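# Four arms lower a slung pipe into a trench

## Task

Using the pipe's slings, let the pipe down slowly into the trench so that it ends up lying along the trench floor over its entire length. It counts as failed the moment the pipe travels quickly while in contact with a bank or the trench, for example if it falls from height or rolls in.

## Robot and tools

Setup. Four identical i2rt Big YAM arms, arm1 to arm4, each with six revolute joints, a two-finger gripper and a wrist camera (armN_cam_wrist). Two fixed room cameras, cam_high and cam_low, also watch. Foot poses in the scene frame (metres, quaternion w,x,y,z); each foot's own +x is its forward direction. arm1: x=-1.010 y=-0.478 z=+0.809 quat_wxyz=(+0.767, -0.008, -0.002, +0.641). arm2: x=-0.307 y=+0.516 z=+0.819 quat_wxyz=(+0.685, -0.007, -0.006, -0.728). arm3: x=+0.612 y=-0.542 z=+0.812 quat_wxyz=(+0.646, +0.002, -0.005, +0.763). arm4: x=+1.210 y=+0.500 z=+0.782 quat_wxyz=(+0.730, +0.001, -0.002, -0.683). So arm1 and arm3 stand on the -y side and arm2 and arm4 on the +y side. Reach is about 1.0 m from the joint1 axis.

Frames. One shared scene frame, origin on the floor, +z up. The reported hand point lies between the finger pads, roughly 1 cm behind the tips; fingers point along the hand's +z and open along its y. hand_target is where the hand would be at the joint targets currently held; under load the hand may stop short of it. Printed positions get less accurate at long reach, and a hand often settles a centimetre or more from where it was sent.

Joints (absolute, radians; tolerance for done in brackets). joint1_rad -2.879 to 2.879 (0.045), turns the arm about its foot, positive counter-clockwise viewed from above, 0 along the foot's +x. joint2_rad 0 to 3.141 (0.14), shoulder; 0 has the upper arm lying back, increasing lifts it up and forward. joint3_rad 0 to 3.019 (0.09), elbow; 0 is fully folded, increasing opens it. joint4_rad -1.692 to 1.57 (0.055), hand pitch, positive tips fingers up. joint5_rad -1.57 to 1.57 (0.03), sideways swing, positive to the arm's right. joint6_rad -2.094 to 2.094 (0.035), roll, positive clockwise seen from behind the hand. gripper_m 0 to 0.093 (0.003), fingertip gap in metres, roughly 50 to 64 N per pad.

move. Arguments are arm1, arm2, arm3, arm4 (one object per arm; an arm left out keeps its previous command) and cameras. An arm's object may hold: joints, a dictionary of absolute targets keyed by joint name as above; target, a list of seven numbers [x, y, z, qw, qx, qy, qz], an absolute hand pose in the scene frame in metres, reached along a straight line from the current hand_target; speed, the path's top speed in m/s, 0.002 to 0.5, default 0.25 (turning capped at twice that in rad/s). speed is refused without target, and when target is given, joints may contain only gripper_m. All motions in one call start together; all hand paths in one call finish together, paced by the slowest. A path lasts 0.5 to 10 s and a whole action at most 15 s. Each control step clips the commanded pose to within 100 mm and 20 degrees of the measured hand, then solves damped inverse kinematics, favouring position. Paths do not avoid obstacles or other arms, and hands can lag, drift or overshoot speed, especially near full stretch. Unknown keys make the call invalid; out-of-range values get it refused, and a refusal cancels later motion calls in the same reply. cameras: list of names, or ["all"] / omitted for all, [] for none. A move with nothing in it just reports full state and images.

wait(seconds 0 to 10, cameras) lets the scene run without new commands and returns state. zoom_image(camera, region [x0, y0, x1, y1] in pixels, top-left origin, at most 504 by 504) magnifies part of the latest image of that camera; images are 672x504. read_manual(section "licences") only returns licence text. finished_scene(scene) ends the current scene irreversibly; the pipe must already be resting correctly without help.

Reading results. The move line lists each arm sent a motion with done or its worst status. joint_status and hand_status: off_target (stopped away from target, may still push), time_out (joints keep pushing toward nearby targets; on_its_own lists them; send the reported position to relax), not_followed / joint command not followed / pose unreachable (a self- or arm-collision check held the command back; the arm may keep trying). on_its_own shows uncommanded behaviour; held at is a target, not a reading. Arms under as last shown were not commanded, with not commanded status. Joint velocities are in joint order (rad/s, gripper m/s); within noise means still. Joint torques are whole drive output including gravity, with unit offsets and noise; joints 3 and 4 wrap at plus or minus 28 N m. The pictures line gives image order; images may lag the state slightly. Gripper: gripping a hard part reads up to about 0.005 narrower (sometimes 0.002 wider); closed on nothing reads 0.000 to 0.003; full force starts about 0.005 below the first-touch reading. Open well above the reading to release. MOTOR HOT appears at 85 degrees C; at 100 the arm drops everything and goes limp for 30 to 60 s (OVER-TEMPERATURE FAULT; affected keys say limit_stop_at_motor_heat, resend them). Holding loads, stretching out and pushing against things heat motors.

Avoid. Arms pressing on each other (including a gripper closing on another arm's fingers); arms hitting each other or fixed objects hard; dropping the pipe, letting it swing or roll fast against the banks, or releasing it while moving; knocking anything off the work area or to the floor. Arms keep pushing on contact, so relieve stalled joints. Occasional brief pushes may disturb loose objects. The scene keeps running while you deliberate; arms hold their last command. The first scene is practice and may be skipped with finished_scene.

Each tool is called after "Request:" as a command line: name --argument value for each argument, lists and objects as JSON in quotes; but a table of rows of numbers goes row by row, as --pt "numbers of a row", without its own name.

## Session

Request:
move

Scene clock: 0.00 s.
Joint torques (N m): no reading
Heat: arm1: hottest joint2_rad 29 °C; arm2: hottest gripper 29 °C; arm3: hottest joint2_rad 29 °C; arm4: hottest joint5_rad 29 °C.
Joint velocities: within noise
arm1.joint_positions: joint1_rad=+0.463 joint2_rad=+0.644 joint3_rad=+1.433 joint4_rad=-1.528 joint5_rad=-0.151 joint6_rad=+0.131 gripper_m=+0.09396
arm1.joint_status: not commanded
arm1.hand: x=-1.1015 y=-0.2786 z=+1.3231 quat_wxyz=(-0.162, +0.716, -0.571, -0.367) (m; scene frame)
arm1.hand_target: x=-1.1010 y=-0.2804 z=+1.3329 quat_wxyz=(-0.169, +0.713, -0.567, -0.376) (m; scene frame)
arm1.hand_status: not commanded
arm2.joint_positions: joint1_rad=+0.344 joint2_rad=+0.519 joint3_rad=+1.379 joint4_rad=-1.320 joint5_rad=+0.063 joint6_rad=+0.187 gripper_m=+0.09396
arm2.joint_status: not commanded
arm2.hand: x=-0.2616 y=+0.3322 z=+1.3792 quat_wxyz=(-0.439, -0.579, -0.615, +0.304) (m; scene frame)
arm2.hand_target: x=-0.2625 y=+0.3354 z=+1.3902 quat_wxyz=(-0.449, -0.575, -0.610, +0.310) (m; scene frame)
arm2.hand_status: not commanded
arm3.joint_positions: joint1_rad=-0.192 joint2_rad=+0.525 joint3_rad=+1.406 joint4_rad=-1.298 joint5_rad=-0.073 joint6_rad=+0.119 gripper_m=+0.09396
arm3.joint_status: not commanded
arm3.hand: x=+0.6032 y=-0.3503 z=+1.3871 quat_wxyz=(-0.348, +0.562, -0.618, -0.425) (m; scene frame)
arm3.hand_target: x=+0.6031 y=-0.3538 z=+1.3970 quat_wxyz=(-0.355, +0.558, -0.613, -0.433) (m; scene frame)
arm3.hand_status: not commanded
arm4.joint_positions: joint1_rad=-0.380 joint2_rad=+0.466 joint3_rad=+1.426 joint4_rad=-1.395 joint5_rad=+0.164 joint6_rad=+0.191 gripper_m=+0.09396
arm4.joint_status: not commanded
arm4.hand: x=+1.1313 y=+0.3616 z=+1.3524 quat_wxyz=(-0.305, -0.747, -0.388, +0.446) (m; scene frame)
arm4.hand_target: x=+1.1321 y=+0.3640 z=+1.3630 quat_wxyz=(-0.312, -0.741, -0.383, +0.454) (m; scene frame)
arm4.hand_status: not commanded
pictures: arm1_cam_wrist, arm2_cam_wrist, arm3_cam_wrist, arm4_cam_wrist, cam_high, cam_low

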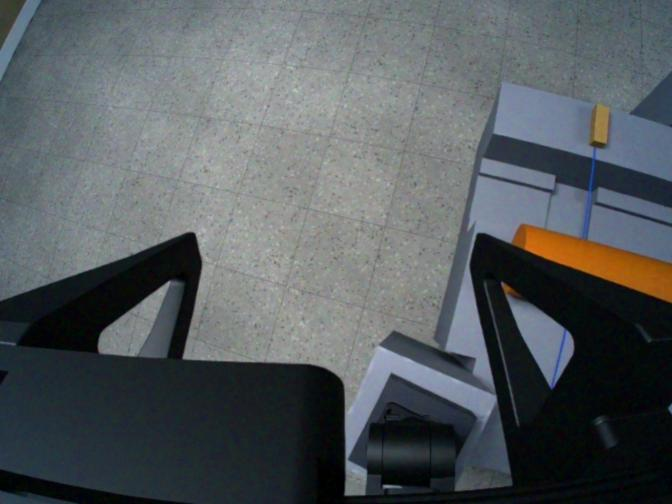

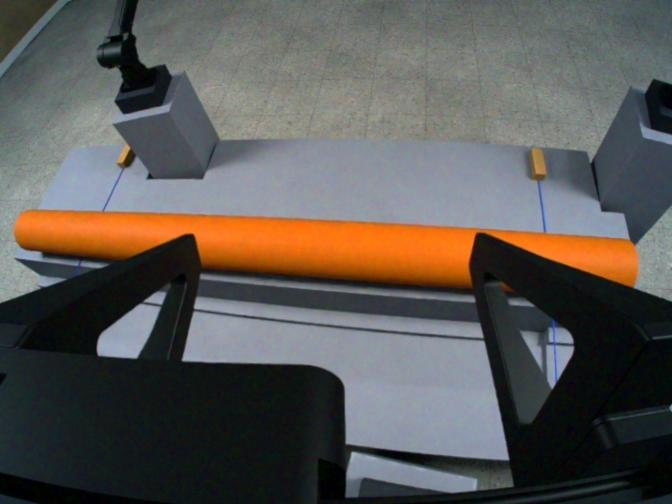

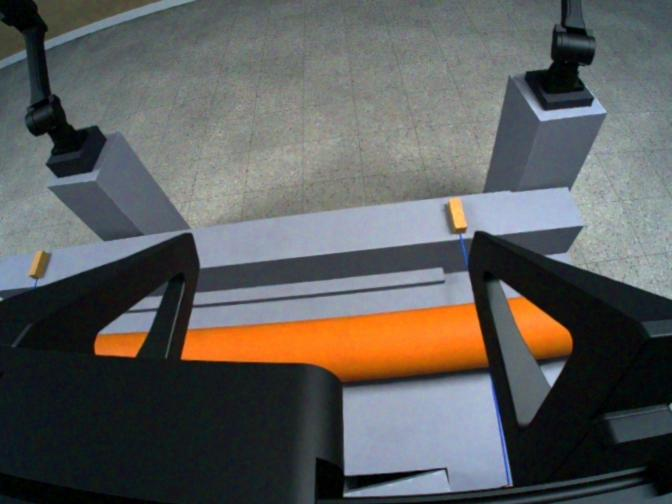

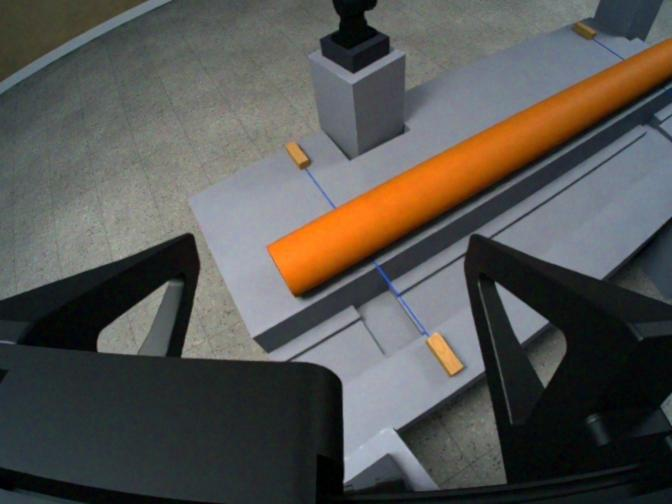

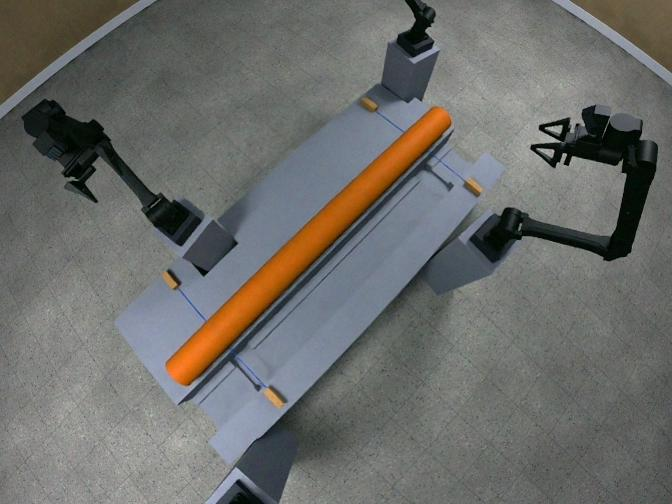

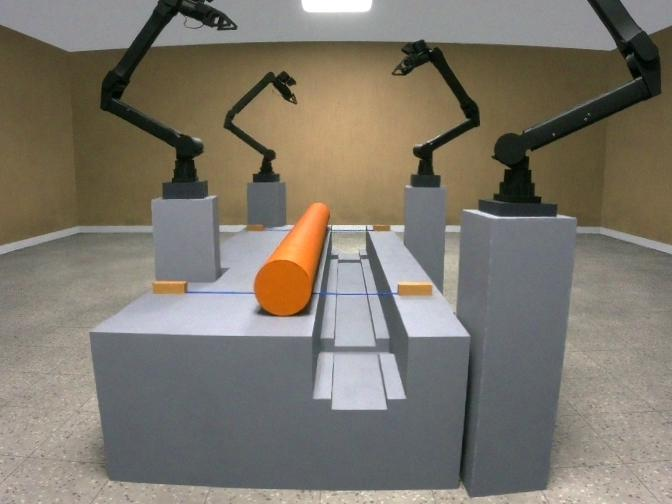

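Request:
zoom_image --camera "cam_low" --region '[80, 180, 480, 480]'

Request:
zoom_image --camera "cam_high" --region '[100, 220, 340, 460]'

Request:
zoom_image --camera "cam_high" --region '[320, 60, 540, 240]'

Request:
zoom_image --camera "arm4_cam_wrist" --region '[180, 100, 500, 400]'

Scaled by 1.260.

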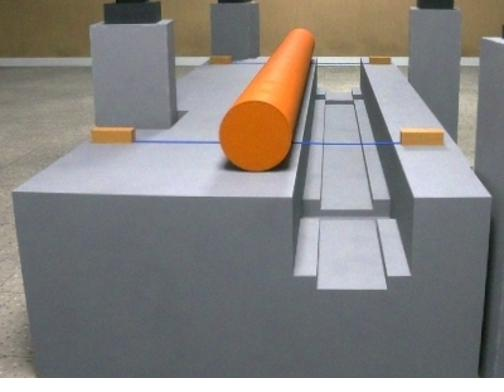

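Scaled by 2.100.

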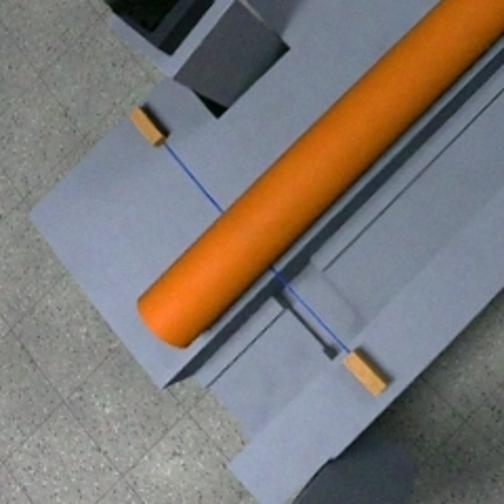

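Scaled by 2.291.

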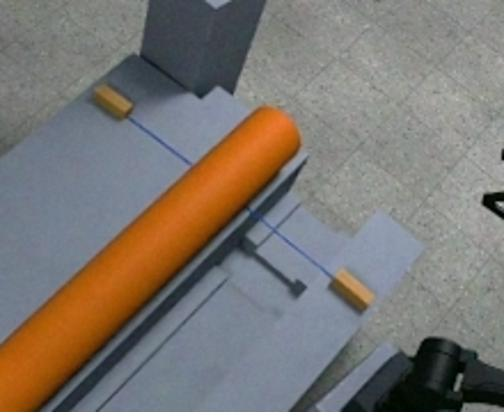

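Scaled by 1.575 from the camera's 672x504 image, which has a finer 960x720 frame.

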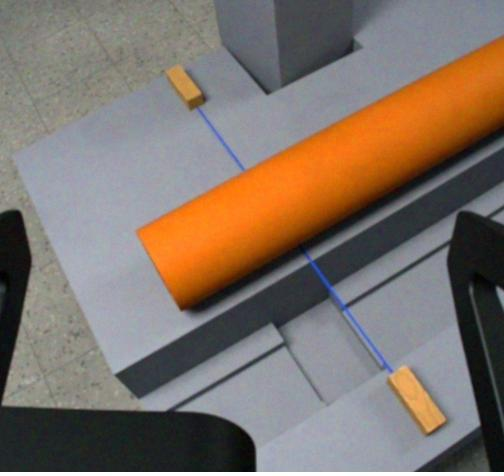

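Request:
move --arm1 '{"target":[-0.74,-0.5,0.85,0,0.707,-0.707,0]}' --arm2 '{"target":[-0.73,0.22,0.85,0,0.707,0.707,0]}' --arm3 '{"target":[0.86,-0.5,0.85,0,0.707,-0.707,0]}' --arm4 '{"target":[0.86,0.22,0.85,0,0.707,0.707,0]}'

Scene clock: 38.30 s.
Joint torques (N m): arm1=[-0.85 -6.36 6.99 1.06 0.01 -0.08] | arm2=[-1.73 -18.37 12.6 -0.29 -0.08 0.07] | arm3=[1.55 -7.41 6.64 0.38 -0.09 -0.06] | arm4=[0.91 -14.27 10.44 0.38 0.09 0.01]
Heat: arm1: hottest joint3_rad 31 °C; arm2: hottest joint3_rad 33 °C; arm3: hottest joint2_rad 29 °C; arm4: hottest joint3_rad 31 °C.
move: arm1 done; arm2 off_target; arm3 done; arm4 off_target
Joint velocities: within noise
arm1.joint_positions: joint1_rad=-1.470 joint2_rad=+1.247 joint3_rad=+0.622 joint4_rad=-0.964 joint5_rad=-0.010 joint6_rad=-1.646 gripper_m=+0.09396
arm1.joint_status: not commanded
arm1.hand: x=-0.7405 y=-0.4974 z=+0.8527 quat_wxyz=(+0.000, +0.707, -0.707, -0.002) (m; scene frame)
arm1.hand_target: x=-0.7401 y=-0.5000 z=+0.8500 quat_wxyz=(+0.000, +0.707, -0.707, +0.000) (m; scene frame)
arm1.hand_status: done (0.004 m and 0.2 deg from the pose sent, 0.635 m and 49.0 deg at the start; pose on its path clipped on 20 of 107 steps; a joint's target at an end of its range on 45 of 107 steps)
arm2.joint_positions: joint1_rad=-0.879 joint2_rad=+1.866 joint3_rad=+1.256 joint4_rad=-1.034 joint5_rad=+0.012 joint6_rad=-0.949 gripper_m=+0.09396
arm2.joint_status: not commanded
arm2.hand: x=-0.7055 y=+0.2284 z=+0.8317 quat_wxyz=(-0.005, -0.703, -0.710, -0.031) (m; scene frame)
arm2.hand_target: x=-0.7292 y=+0.2208 z=+0.8507 quat_wxyz=(+0.000, -0.707, -0.707, +0.000) (m; scene frame)
arm2.hand_status: off_target (0.032 m and 3.6 deg from the pose sent, 0.716 m and 64.7 deg at the start)
arm3.joint_positions: joint1_rad=-1.561 joint2_rad=+1.189 joint3_rad=+0.561 joint4_rad=-0.966 joint5_rad=+0.006 joint6_rad=-1.384 gripper_m=+0.09396
arm3.joint_status: not commanded
arm3.hand: x=+0.8554 y=-0.5011 z=+0.8479 quat_wxyz=(+0.007, +0.703, -0.711, -0.007) (m; scene frame)
arm3.hand_target: x=+0.8599 y=-0.4999 z=+0.8500 quat_wxyz=(+0.000, +0.707, -0.707, +0.000) (m; scene frame)
arm3.hand_status: done (0.005 m and 1.2 deg from the pose sent, 0.614 m and 66.9 deg at the start; a joint's target at an end of its range on 29 of 107 steps)
arm4.joint_positions: joint1_rad=-0.967 joint2_rad=+1.645 joint3_rad=+1.069 joint4_rad=-1.066 joint5_rad=+0.003 joint6_rad=-0.878 gripper_m=+0.09396
arm4.joint_status: not commanded
arm4.hand: x=+0.8794 y=+0.2394 z=+0.8291 quat_wxyz=(-0.005, -0.715, -0.699, -0.036) (m; scene frame)
arm4.hand_target: x=+0.8612 y=+0.2208 z=+0.8507 quat_wxyz=(+0.000, -0.707, -0.707, +0.000) (m; scene frame)
arm4.hand_status: off_target (0.035 m and 4.3 deg from the pose sent, 0.588 m and 73.3 deg at the start)
pictures: arm1_cam_wrist, arm2_cam_wrist, arm3_cam_wrist, arm4_cam_wrist, cam_high, cam_low

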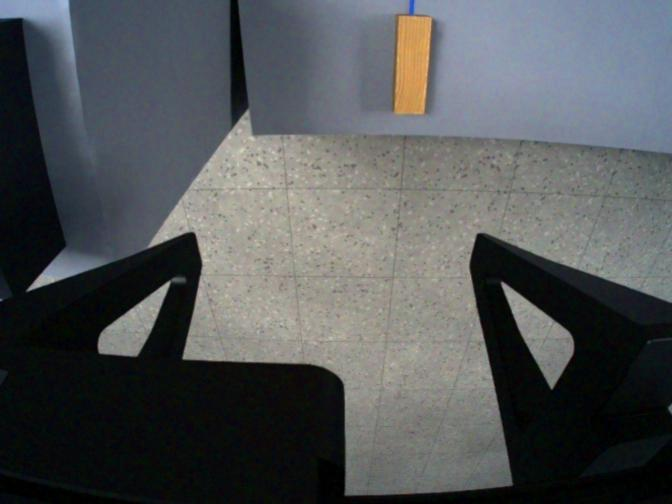

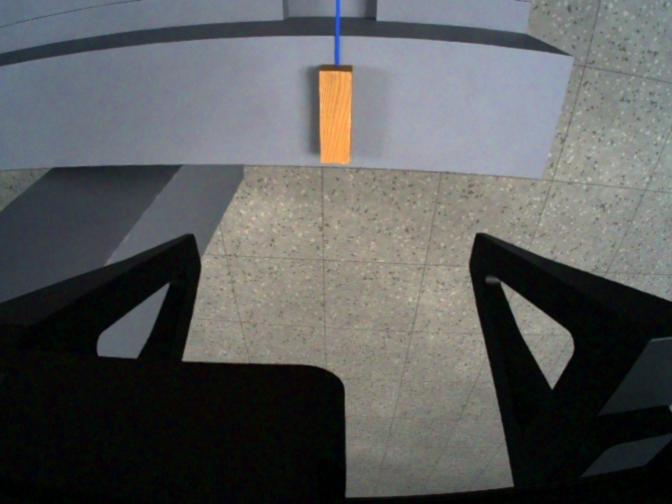

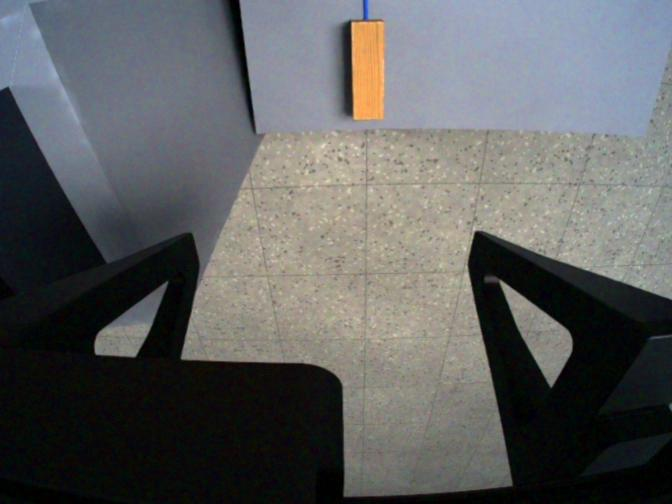

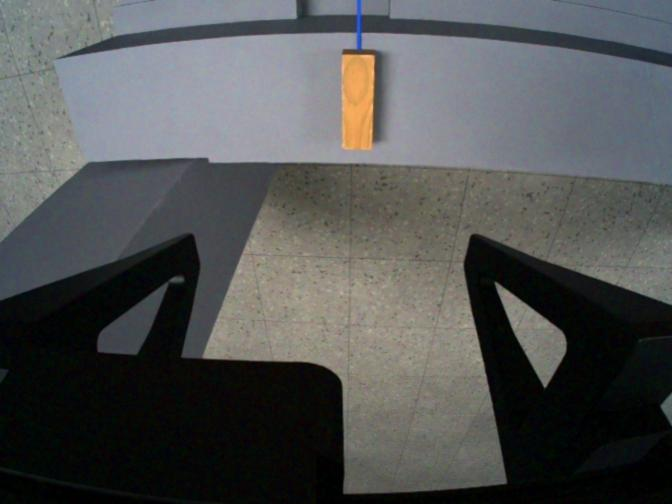

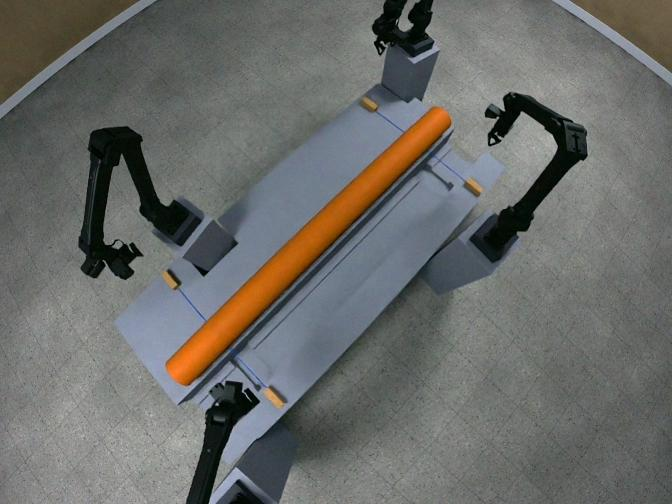

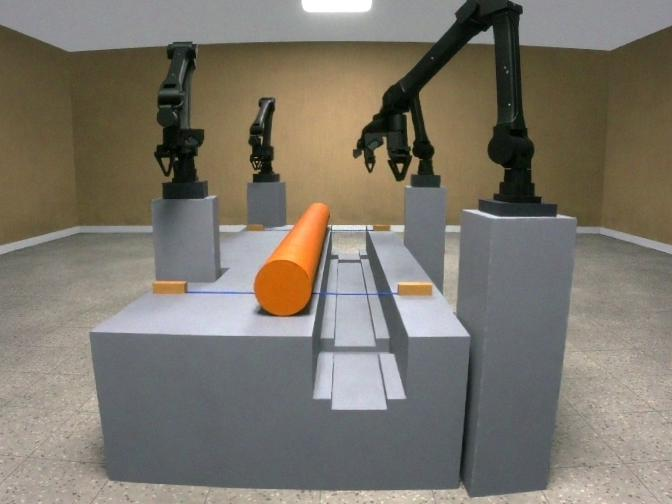

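Request:
move --arm1 '{"target":[-0.66,-0.5,0.62,0,0.707,-0.707,0]}' --arm2 '{"target":[-0.73,0.26,0.64,0,0.707,0.707,0]}' --arm3 '{"target":[0.89,-0.5,0.62,0,0.707,-0.707,0]}' --arm4 '{"target":[0.83,0.26,0.64,0,0.707,0.707,0]}'

Scene clock: 46.40 s.
Joint torques (N m): arm1=[1.03 -13.27 2.95 0.81 -0.03 0.12] | arm2=[-1.44 -19.6 5.37 0.03 -0.1 0.05] | arm3=[0.5 -14.1 1.03 0.39 -0.1 -0.06] | arm4=[-0.15 -17.03 4 0.58 0.07 -0.01]
Heat: arm1: hottest joint3_rad 32 °C; arm2: hottest joint3_rad 35 °C; arm3: hottest joint2_rad 29 °C; arm4: hottest joint3_rad 32 °C.
move: arm1 done; arm2 done; arm3 done; arm4 done
Joint velocities: within noise
arm1.joint_positions: joint1_rad=-1.462 joint2_rad=+2.075 joint3_rad=+0.726 joint4_rad=-0.249 joint5_rad=-0.010 joint6_rad=-1.640 gripper_m=+0.09396
arm1.joint_status: not commanded
arm1.hand: x=-0.6668 y=-0.5023 z=+0.6224 quat_wxyz=(+0.004, +0.707, -0.707, -0.005) (m; scene frame)
arm1.hand_target: x=-0.6601 y=-0.5000 z=+0.6202 quat_wxyz=(+0.000, +0.707, -0.707, +0.000) (m; scene frame)
arm1.hand_status: done (0.008 m and 0.7 deg from the pose sent, 0.246 m and 0.2 deg at the start)
arm2.joint_positions: joint1_rad=-0.952 joint2_rad=+2.218 joint3_rad=+1.171 joint4_rad=-0.552 joint5_rad=+0.013 joint6_rad=-1.018 gripper_m=+0.09396
arm2.joint_status: not commanded
arm2.hand: x=-0.7232 y=+0.2568 z=+0.6377 quat_wxyz=(-0.002, -0.705, -0.709, -0.008) (m; scene frame)
arm2.hand_target: x=-0.7300 y=+0.2600 z=+0.6400 quat_wxyz=(+0.000, -0.707, -0.707, +0.000) (m; scene frame)
arm2.hand_status: done (0.008 m and 1.0 deg from the pose sent, 0.196 m and 3.6 deg at the start)
arm3.joint_positions: joint1_rad=-1.574 joint2_rad=+2.052 joint3_rad=+0.537 joint4_rad=-0.082 joint5_rad=+0.007 joint6_rad=-1.411 gripper_m=+0.09396
arm3.joint_status: not commanded
arm3.hand: x=+0.8815 y=-0.4983 z=+0.6187 quat_wxyz=(+0.008, +0.708, -0.706, -0.007) (m; scene frame)
arm3.hand_target: x=+0.8898 y=-0.5001 z=+0.6200 quat_wxyz=(+0.000, +0.707, -0.707, +0.000) (m; scene frame)
arm3.hand_status: done (0.009 m and 1.2 deg from the pose sent, 0.231 m and 1.2 deg at the start)
arm4.joint_positions: joint1_rad=-1.066 joint2_rad=+2.059 joint3_rad=+1.004 joint4_rad=-0.542 joint5_rad=+0.003 joint6_rad=-0.992 gripper_m=+0.09396
arm4.joint_status: not commanded
arm4.hand: x=+0.8382 y=+0.2618 z=+0.6339 quat_wxyz=(-0.003, -0.710, -0.704, -0.014) (m; scene frame)
arm4.hand_target: x=+0.8301 y=+0.2601 z=+0.6400 quat_wxyz=(+0.000, -0.707, -0.707, +0.000) (m; scene frame)
arm4.hand_status: done (0.010 m and 1.7 deg from the pose sent, 0.197 m and 4.3 deg at the start)
pictures: arm1_cam_wrist, arm2_cam_wrist, arm3_cam_wrist, arm4_cam_wrist, cam_high, cam_low

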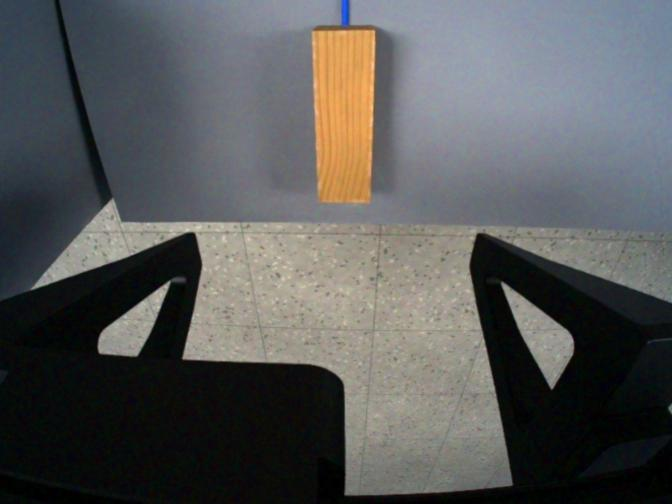

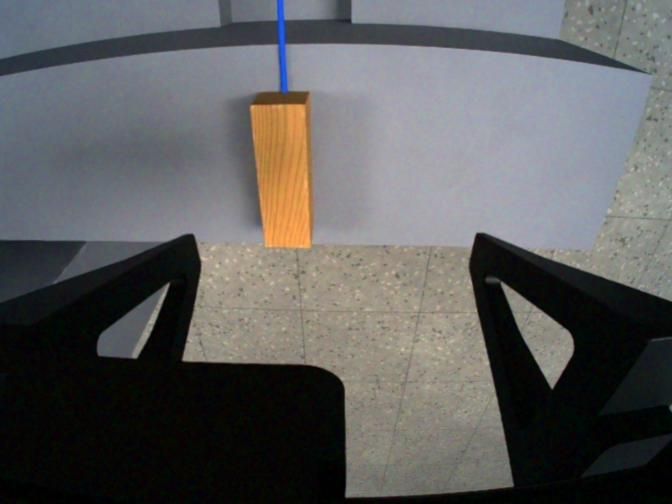

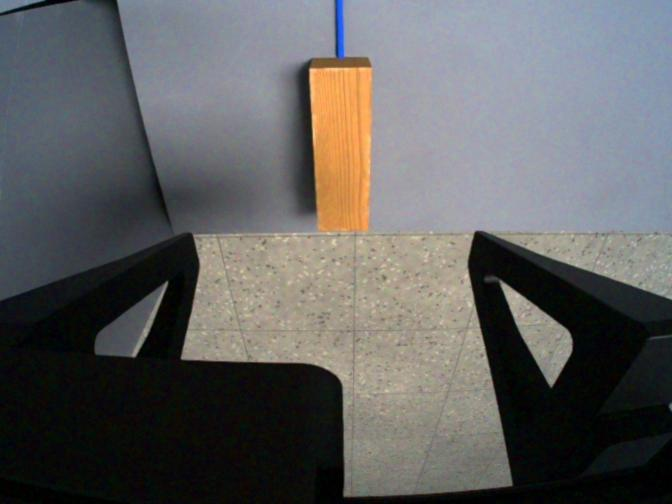

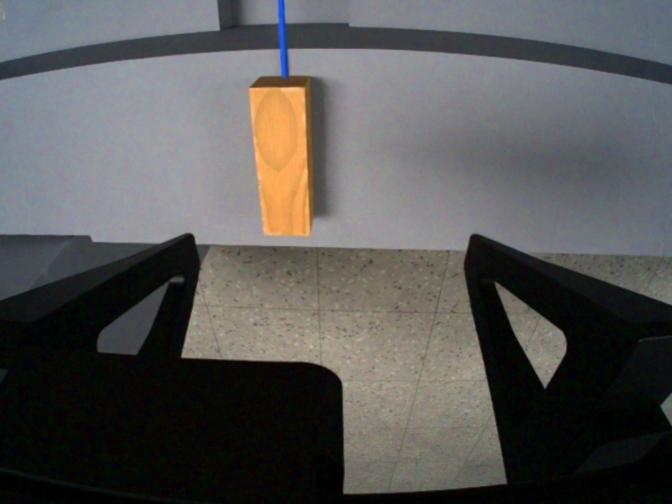

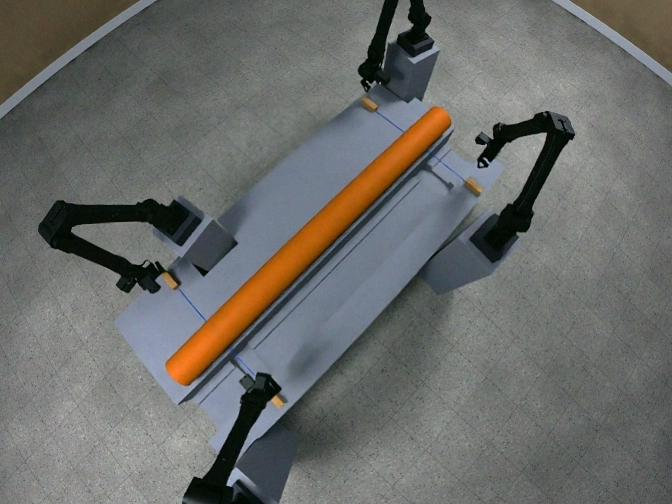

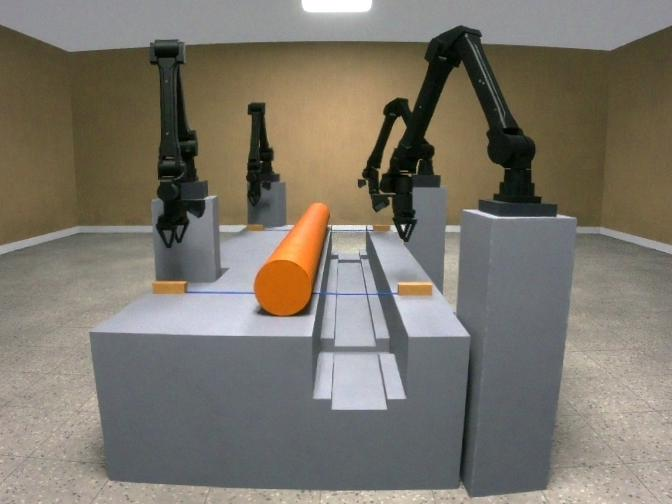

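Request:
move --arm1 '{"target":[-0.65,-0.53,0.48,0,0.707,-0.707,0]}' --arm2 '{"target":[-0.682,0.35,0.48,0,0.707,0.707,0]}' --arm3 '{"target":[0.897,-0.55,0.48,0,0.707,-0.707,0]}' --arm4 '{"target":[0.878,0.345,0.48,0,0.707,0.707,0]}'

Scene clock: 55.00 s.
Joint torques (N m): arm1=[-0.5 -14.45 0.58 0.84 -0.02 -0.04] | arm2=[-1.2 -18.32 1.42 0.01 -0.14 0.07] | arm3=[1.03 -16.09 -1.57 0.43 -0.15 -0.05] | arm4=[0.09 -16.15 0.05 0.59 0.04 0]
Heat: arm1: hottest joint3_rad 31 °C; arm2: hottest joint3_rad 34 °C; arm3: hottest joint2_rad 29 °C; arm4: hottest joint3_rad 31 °C.
move: arm1 done; arm2 done; arm3 done; arm4 done
Joint velocities: within noise
arm1.joint_positions: joint1_rad=-1.524 joint2_rad=+2.504 joint3_rad=+0.928 joint4_rad=-0.010 joint5_rad=-0.009 joint6_rad=-1.700 gripper_m=+0.09396
arm1.joint_status: not commanded
arm1.hand: x=-0.6476 y=-0.5272 z=+0.4857 quat_wxyz=(-0.001, +0.706, -0.708, -0.001) (m; scene frame)
arm1.hand_target: x=-0.6502 y=-0.5300 z=+0.4801 quat_wxyz=(+0.000, +0.707, -0.707, +0.000) (m; scene frame)
arm1.hand_status: done (0.007 m and 0.2 deg from the pose sent, 0.146 m and 0.7 deg at the start)
arm2.joint_positions: joint1_rad=-1.089 joint2_rad=+2.558 joint3_rad=+1.071 joint4_rad=-0.115 joint5_rad=+0.015 joint6_rad=-1.151 gripper_m=+0.09396
arm2.joint_status: not commanded
arm2.hand: x=-0.6733 y=+0.3501 z=+0.4768 quat_wxyz=(-0.004, -0.707, -0.707, -0.011) (m; scene frame)
arm2.hand_target: x=-0.6819 y=+0.3501 z=+0.4800 quat_wxyz=(+0.000, -0.707, -0.707, +0.000) (m; scene frame)
arm2.hand_status: done (0.009 m and 1.3 deg from the pose sent, 0.188 m and 1.0 deg at the start)
arm3.joint_positions: joint1_rad=-1.764 joint2_rad=+2.543 joint3_rad=+0.741 joint4_rad=+0.221 joint5_rad=+0.009 joint6_rad=-1.593 gripper_m=+0.09396
arm3.joint_status: not commanded
arm3.hand: x=+0.8954 y=-0.5491 z=+0.4808 quat_wxyz=(+0.002, +0.705, -0.709, -0.003) (m; scene frame)
arm3.hand_target: x=+0.8970 y=-0.5500 z=+0.4800 quat_wxyz=(+0.000, +0.707, -0.707, +0.000) (m; scene frame)
arm3.hand_status: done (0.002 m and 0.6 deg from the pose sent, 0.149 m and 1.2 deg at the start)
arm4.joint_positions: joint1_rad=-1.197 joint2_rad=+2.437 joint3_rad=+0.894 joint4_rad=-0.048 joint5_rad=+0.003 joint6_rad=-1.121 gripper_m=+0.09396
arm4.joint_status: not commanded
arm4.hand: x=+0.8854 y=+0.3468 z=+0.4750 quat_wxyz=(-0.004, -0.711, -0.704, -0.011) (m; scene frame)
arm4.hand_target: x=+0.8780 y=+0.3450 z=+0.4799 quat_wxyz=(+0.000, -0.707, -0.707, +0.000) (m; scene frame)
arm4.hand_status: done (0.009 m and 1.5 deg from the pose sent, 0.180 m and 1.7 deg at the start)
pictures: arm1_cam_wrist, arm2_cam_wrist, arm3_cam_wrist, arm4_cam_wrist, cam_high, cam_low

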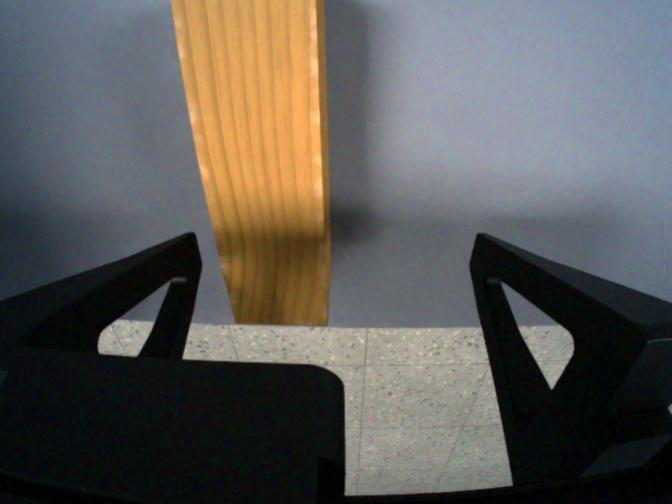

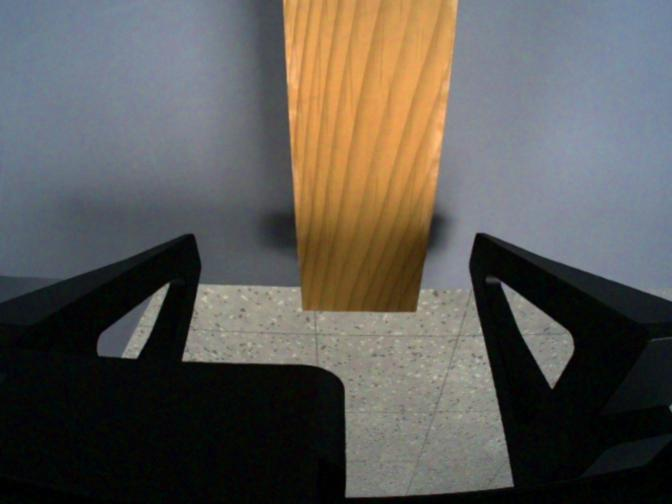

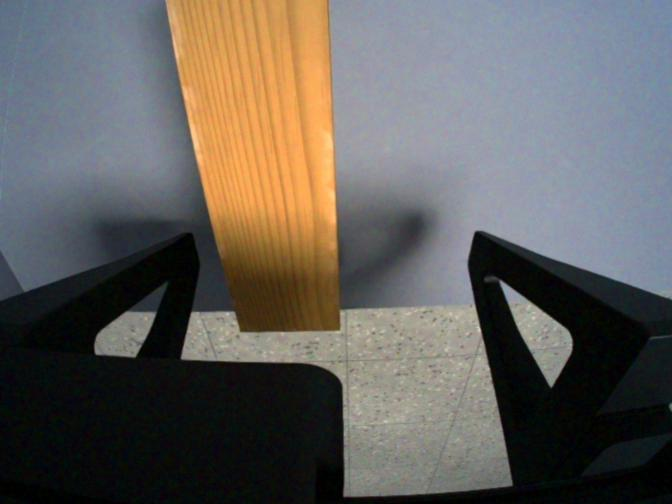

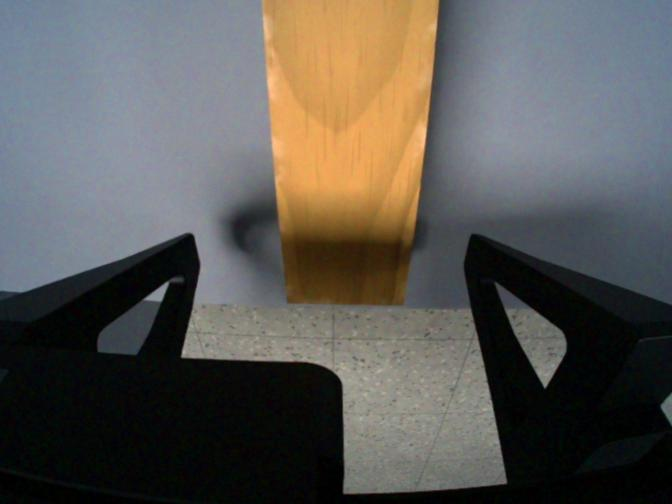

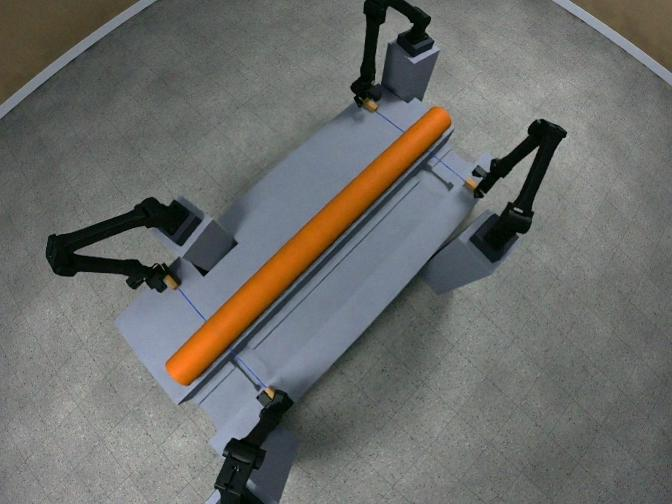

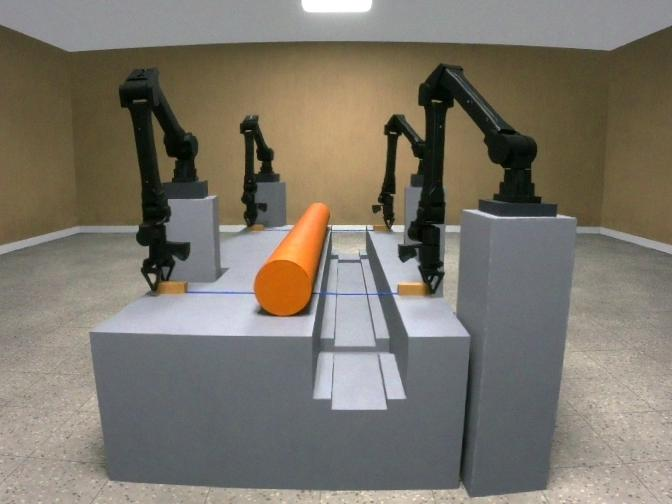

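Request:
move --arm1 '{"target":[-0.674,-0.5,0.452,0,0.707,-0.707,0],"speed":0.1}' --arm2 '{"target":[-0.692,0.32,0.455,0,0.707,0.707,0],"speed":0.1}' --arm3 '{"target":[0.874,-0.52,0.453,0,0.707,-0.707,0],"speed":0.1}' --arm4 '{"target":[0.874,0.315,0.456,0,0.707,0.707,0],"speed":0.1}'

Scene clock: 63.00 s.
Joint torques (N m): arm1=[-0.5 -14.56 -0.8 0.98 -0.05 0.07] | arm2=[0.44 -17.03 2.86 -0.8 -0.24 0.25] | arm3=[1.61 -13.8 -1.73 0.64 -0.5 0.23] | arm4=[0.91 -13.98 1.85 0.29 -0.19 0.31]
Heat: arm1: hottest joint2_rad 30 °C; arm2: hottest joint3_rad 33 °C; arm3: hottest joint2_rad 30 °C; arm4: hottest joint3_rad 31 °C.
move: arm1 off_target; arm2 done; arm3 done; arm4 done
Joint velocities: within noise
arm1.joint_positions: joint1_rad=-1.453 joint2_rad=+2.584 joint3_rad=+0.914 joint4_rad=+0.095 joint5_rad=-0.009 joint6_rad=-1.639 gripper_m=+0.09396
arm1.joint_status: not commanded
arm1.hand: x=-0.6655 y=-0.5008 z=+0.4589 quat_wxyz=(-0.004, +0.710, -0.704, +0.004) (m; scene frame)
arm1.hand_target: x=-0.6741 y=-0.5000 z=+0.4523 quat_wxyz=(+0.000, +0.707, -0.707, +0.000) (m; scene frame)
arm1.hand_status: off_target (0.011 m and 0.8 deg from the pose sent, 0.051 m and 0.2 deg at the start)
arm2.joint_positions: joint1_rad=-1.057 joint2_rad=+2.607 joint3_rad=+1.163 joint4_rad=-0.120 joint5_rad=+0.017 joint6_rad=-1.116 gripper_m=+0.09396
arm2.joint_status: not commanded
arm2.hand: x=-0.6978 y=+0.3237 z=+0.4616 quat_wxyz=(+0.004, -0.708, -0.706, +0.007) (m; scene frame)
arm2.hand_target: x=-0.6918 y=+0.3203 z=+0.4551 quat_wxyz=(+0.000, -0.707, -0.707, +0.000) (m; scene frame)
arm2.hand_status: done (0.010 m and 0.9 deg from the pose sent, 0.042 m and 1.3 deg at the start)
arm3.joint_positions: joint1_rad=-1.661 joint2_rad=+2.627 joint3_rad=+0.740 joint4_rad=+0.314 joint5_rad=+0.015 joint6_rad=-1.510 gripper_m=+0.09396
arm3.joint_status: not commanded
arm3.hand: x=+0.8780 y=-0.5223 z=+0.4595 quat_wxyz=(+0.001, +0.712, -0.702, +0.003) (m; scene frame)
arm3.hand_target: x=+0.8739 y=-0.5201 z=+0.4532 quat_wxyz=(+0.000, +0.707, -0.707, +0.000) (m; scene frame)
arm3.hand_status: done (0.008 m and 0.9 deg from the pose sent, 0.046 m and 0.6 deg at the start)
arm4.joint_positions: joint1_rad=-1.142 joint2_rad=+2.476 joint3_rad=+0.955 joint4_rad=-0.048 joint5_rad=+0.010 joint6_rad=-1.080 gripper_m=+0.09396
arm4.joint_status: not commanded
arm4.hand: x=+0.8747 y=+0.3201 z=+0.4622 quat_wxyz=(+0.002, -0.706, -0.708, -0.001) (m; scene frame)
arm4.hand_target: x=+0.8739 y=+0.3151 z=+0.4562 quat_wxyz=(+0.000, -0.707, -0.707, +0.000) (m; scene frame)
arm4.hand_status: done (0.008 m and 0.4 deg from the pose sent, 0.039 m and 1.5 deg at the start)
pictures: arm1_cam_wrist, arm2_cam_wrist, arm3_cam_wrist, arm4_cam_wrist, cam_high, cam_low

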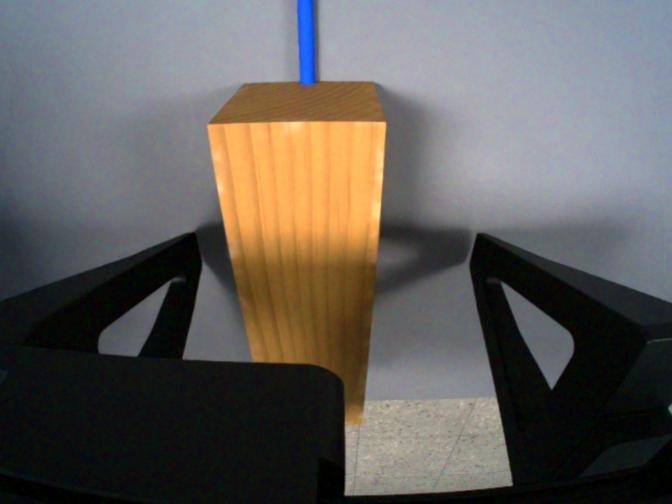

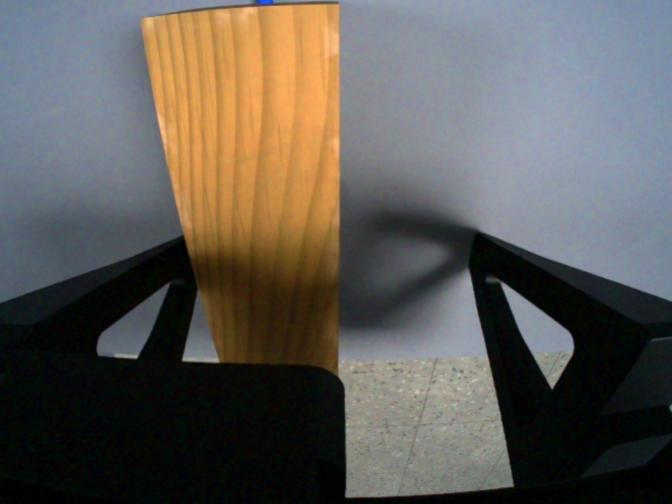

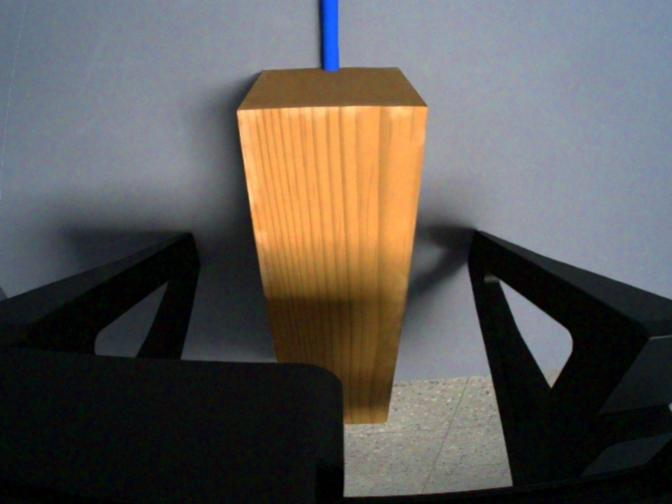

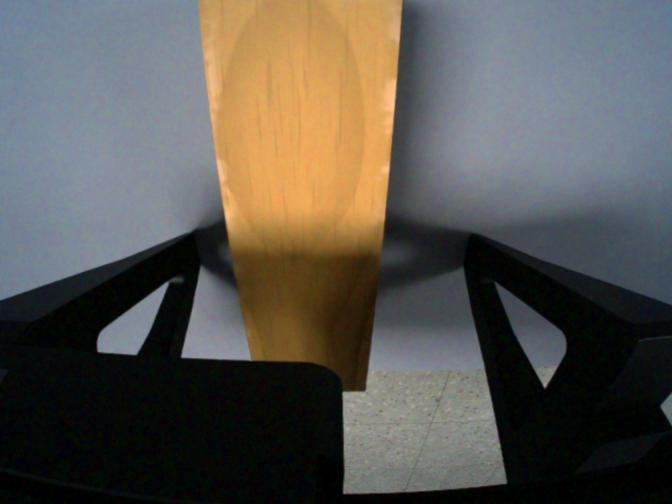

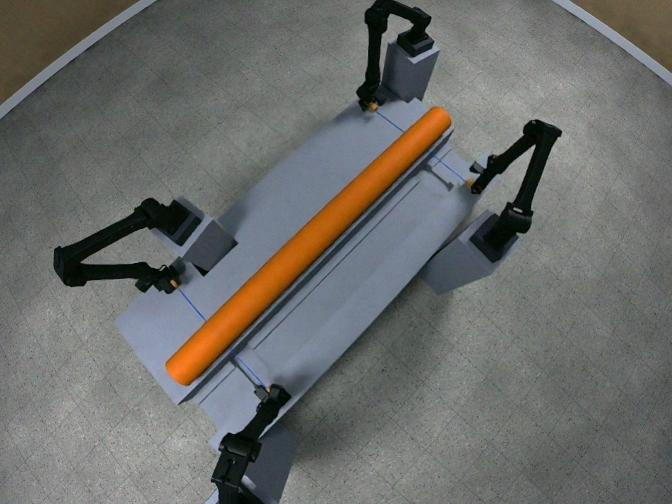

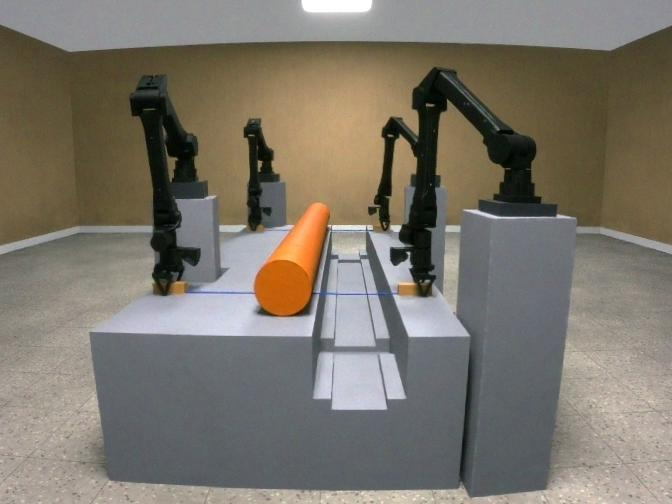

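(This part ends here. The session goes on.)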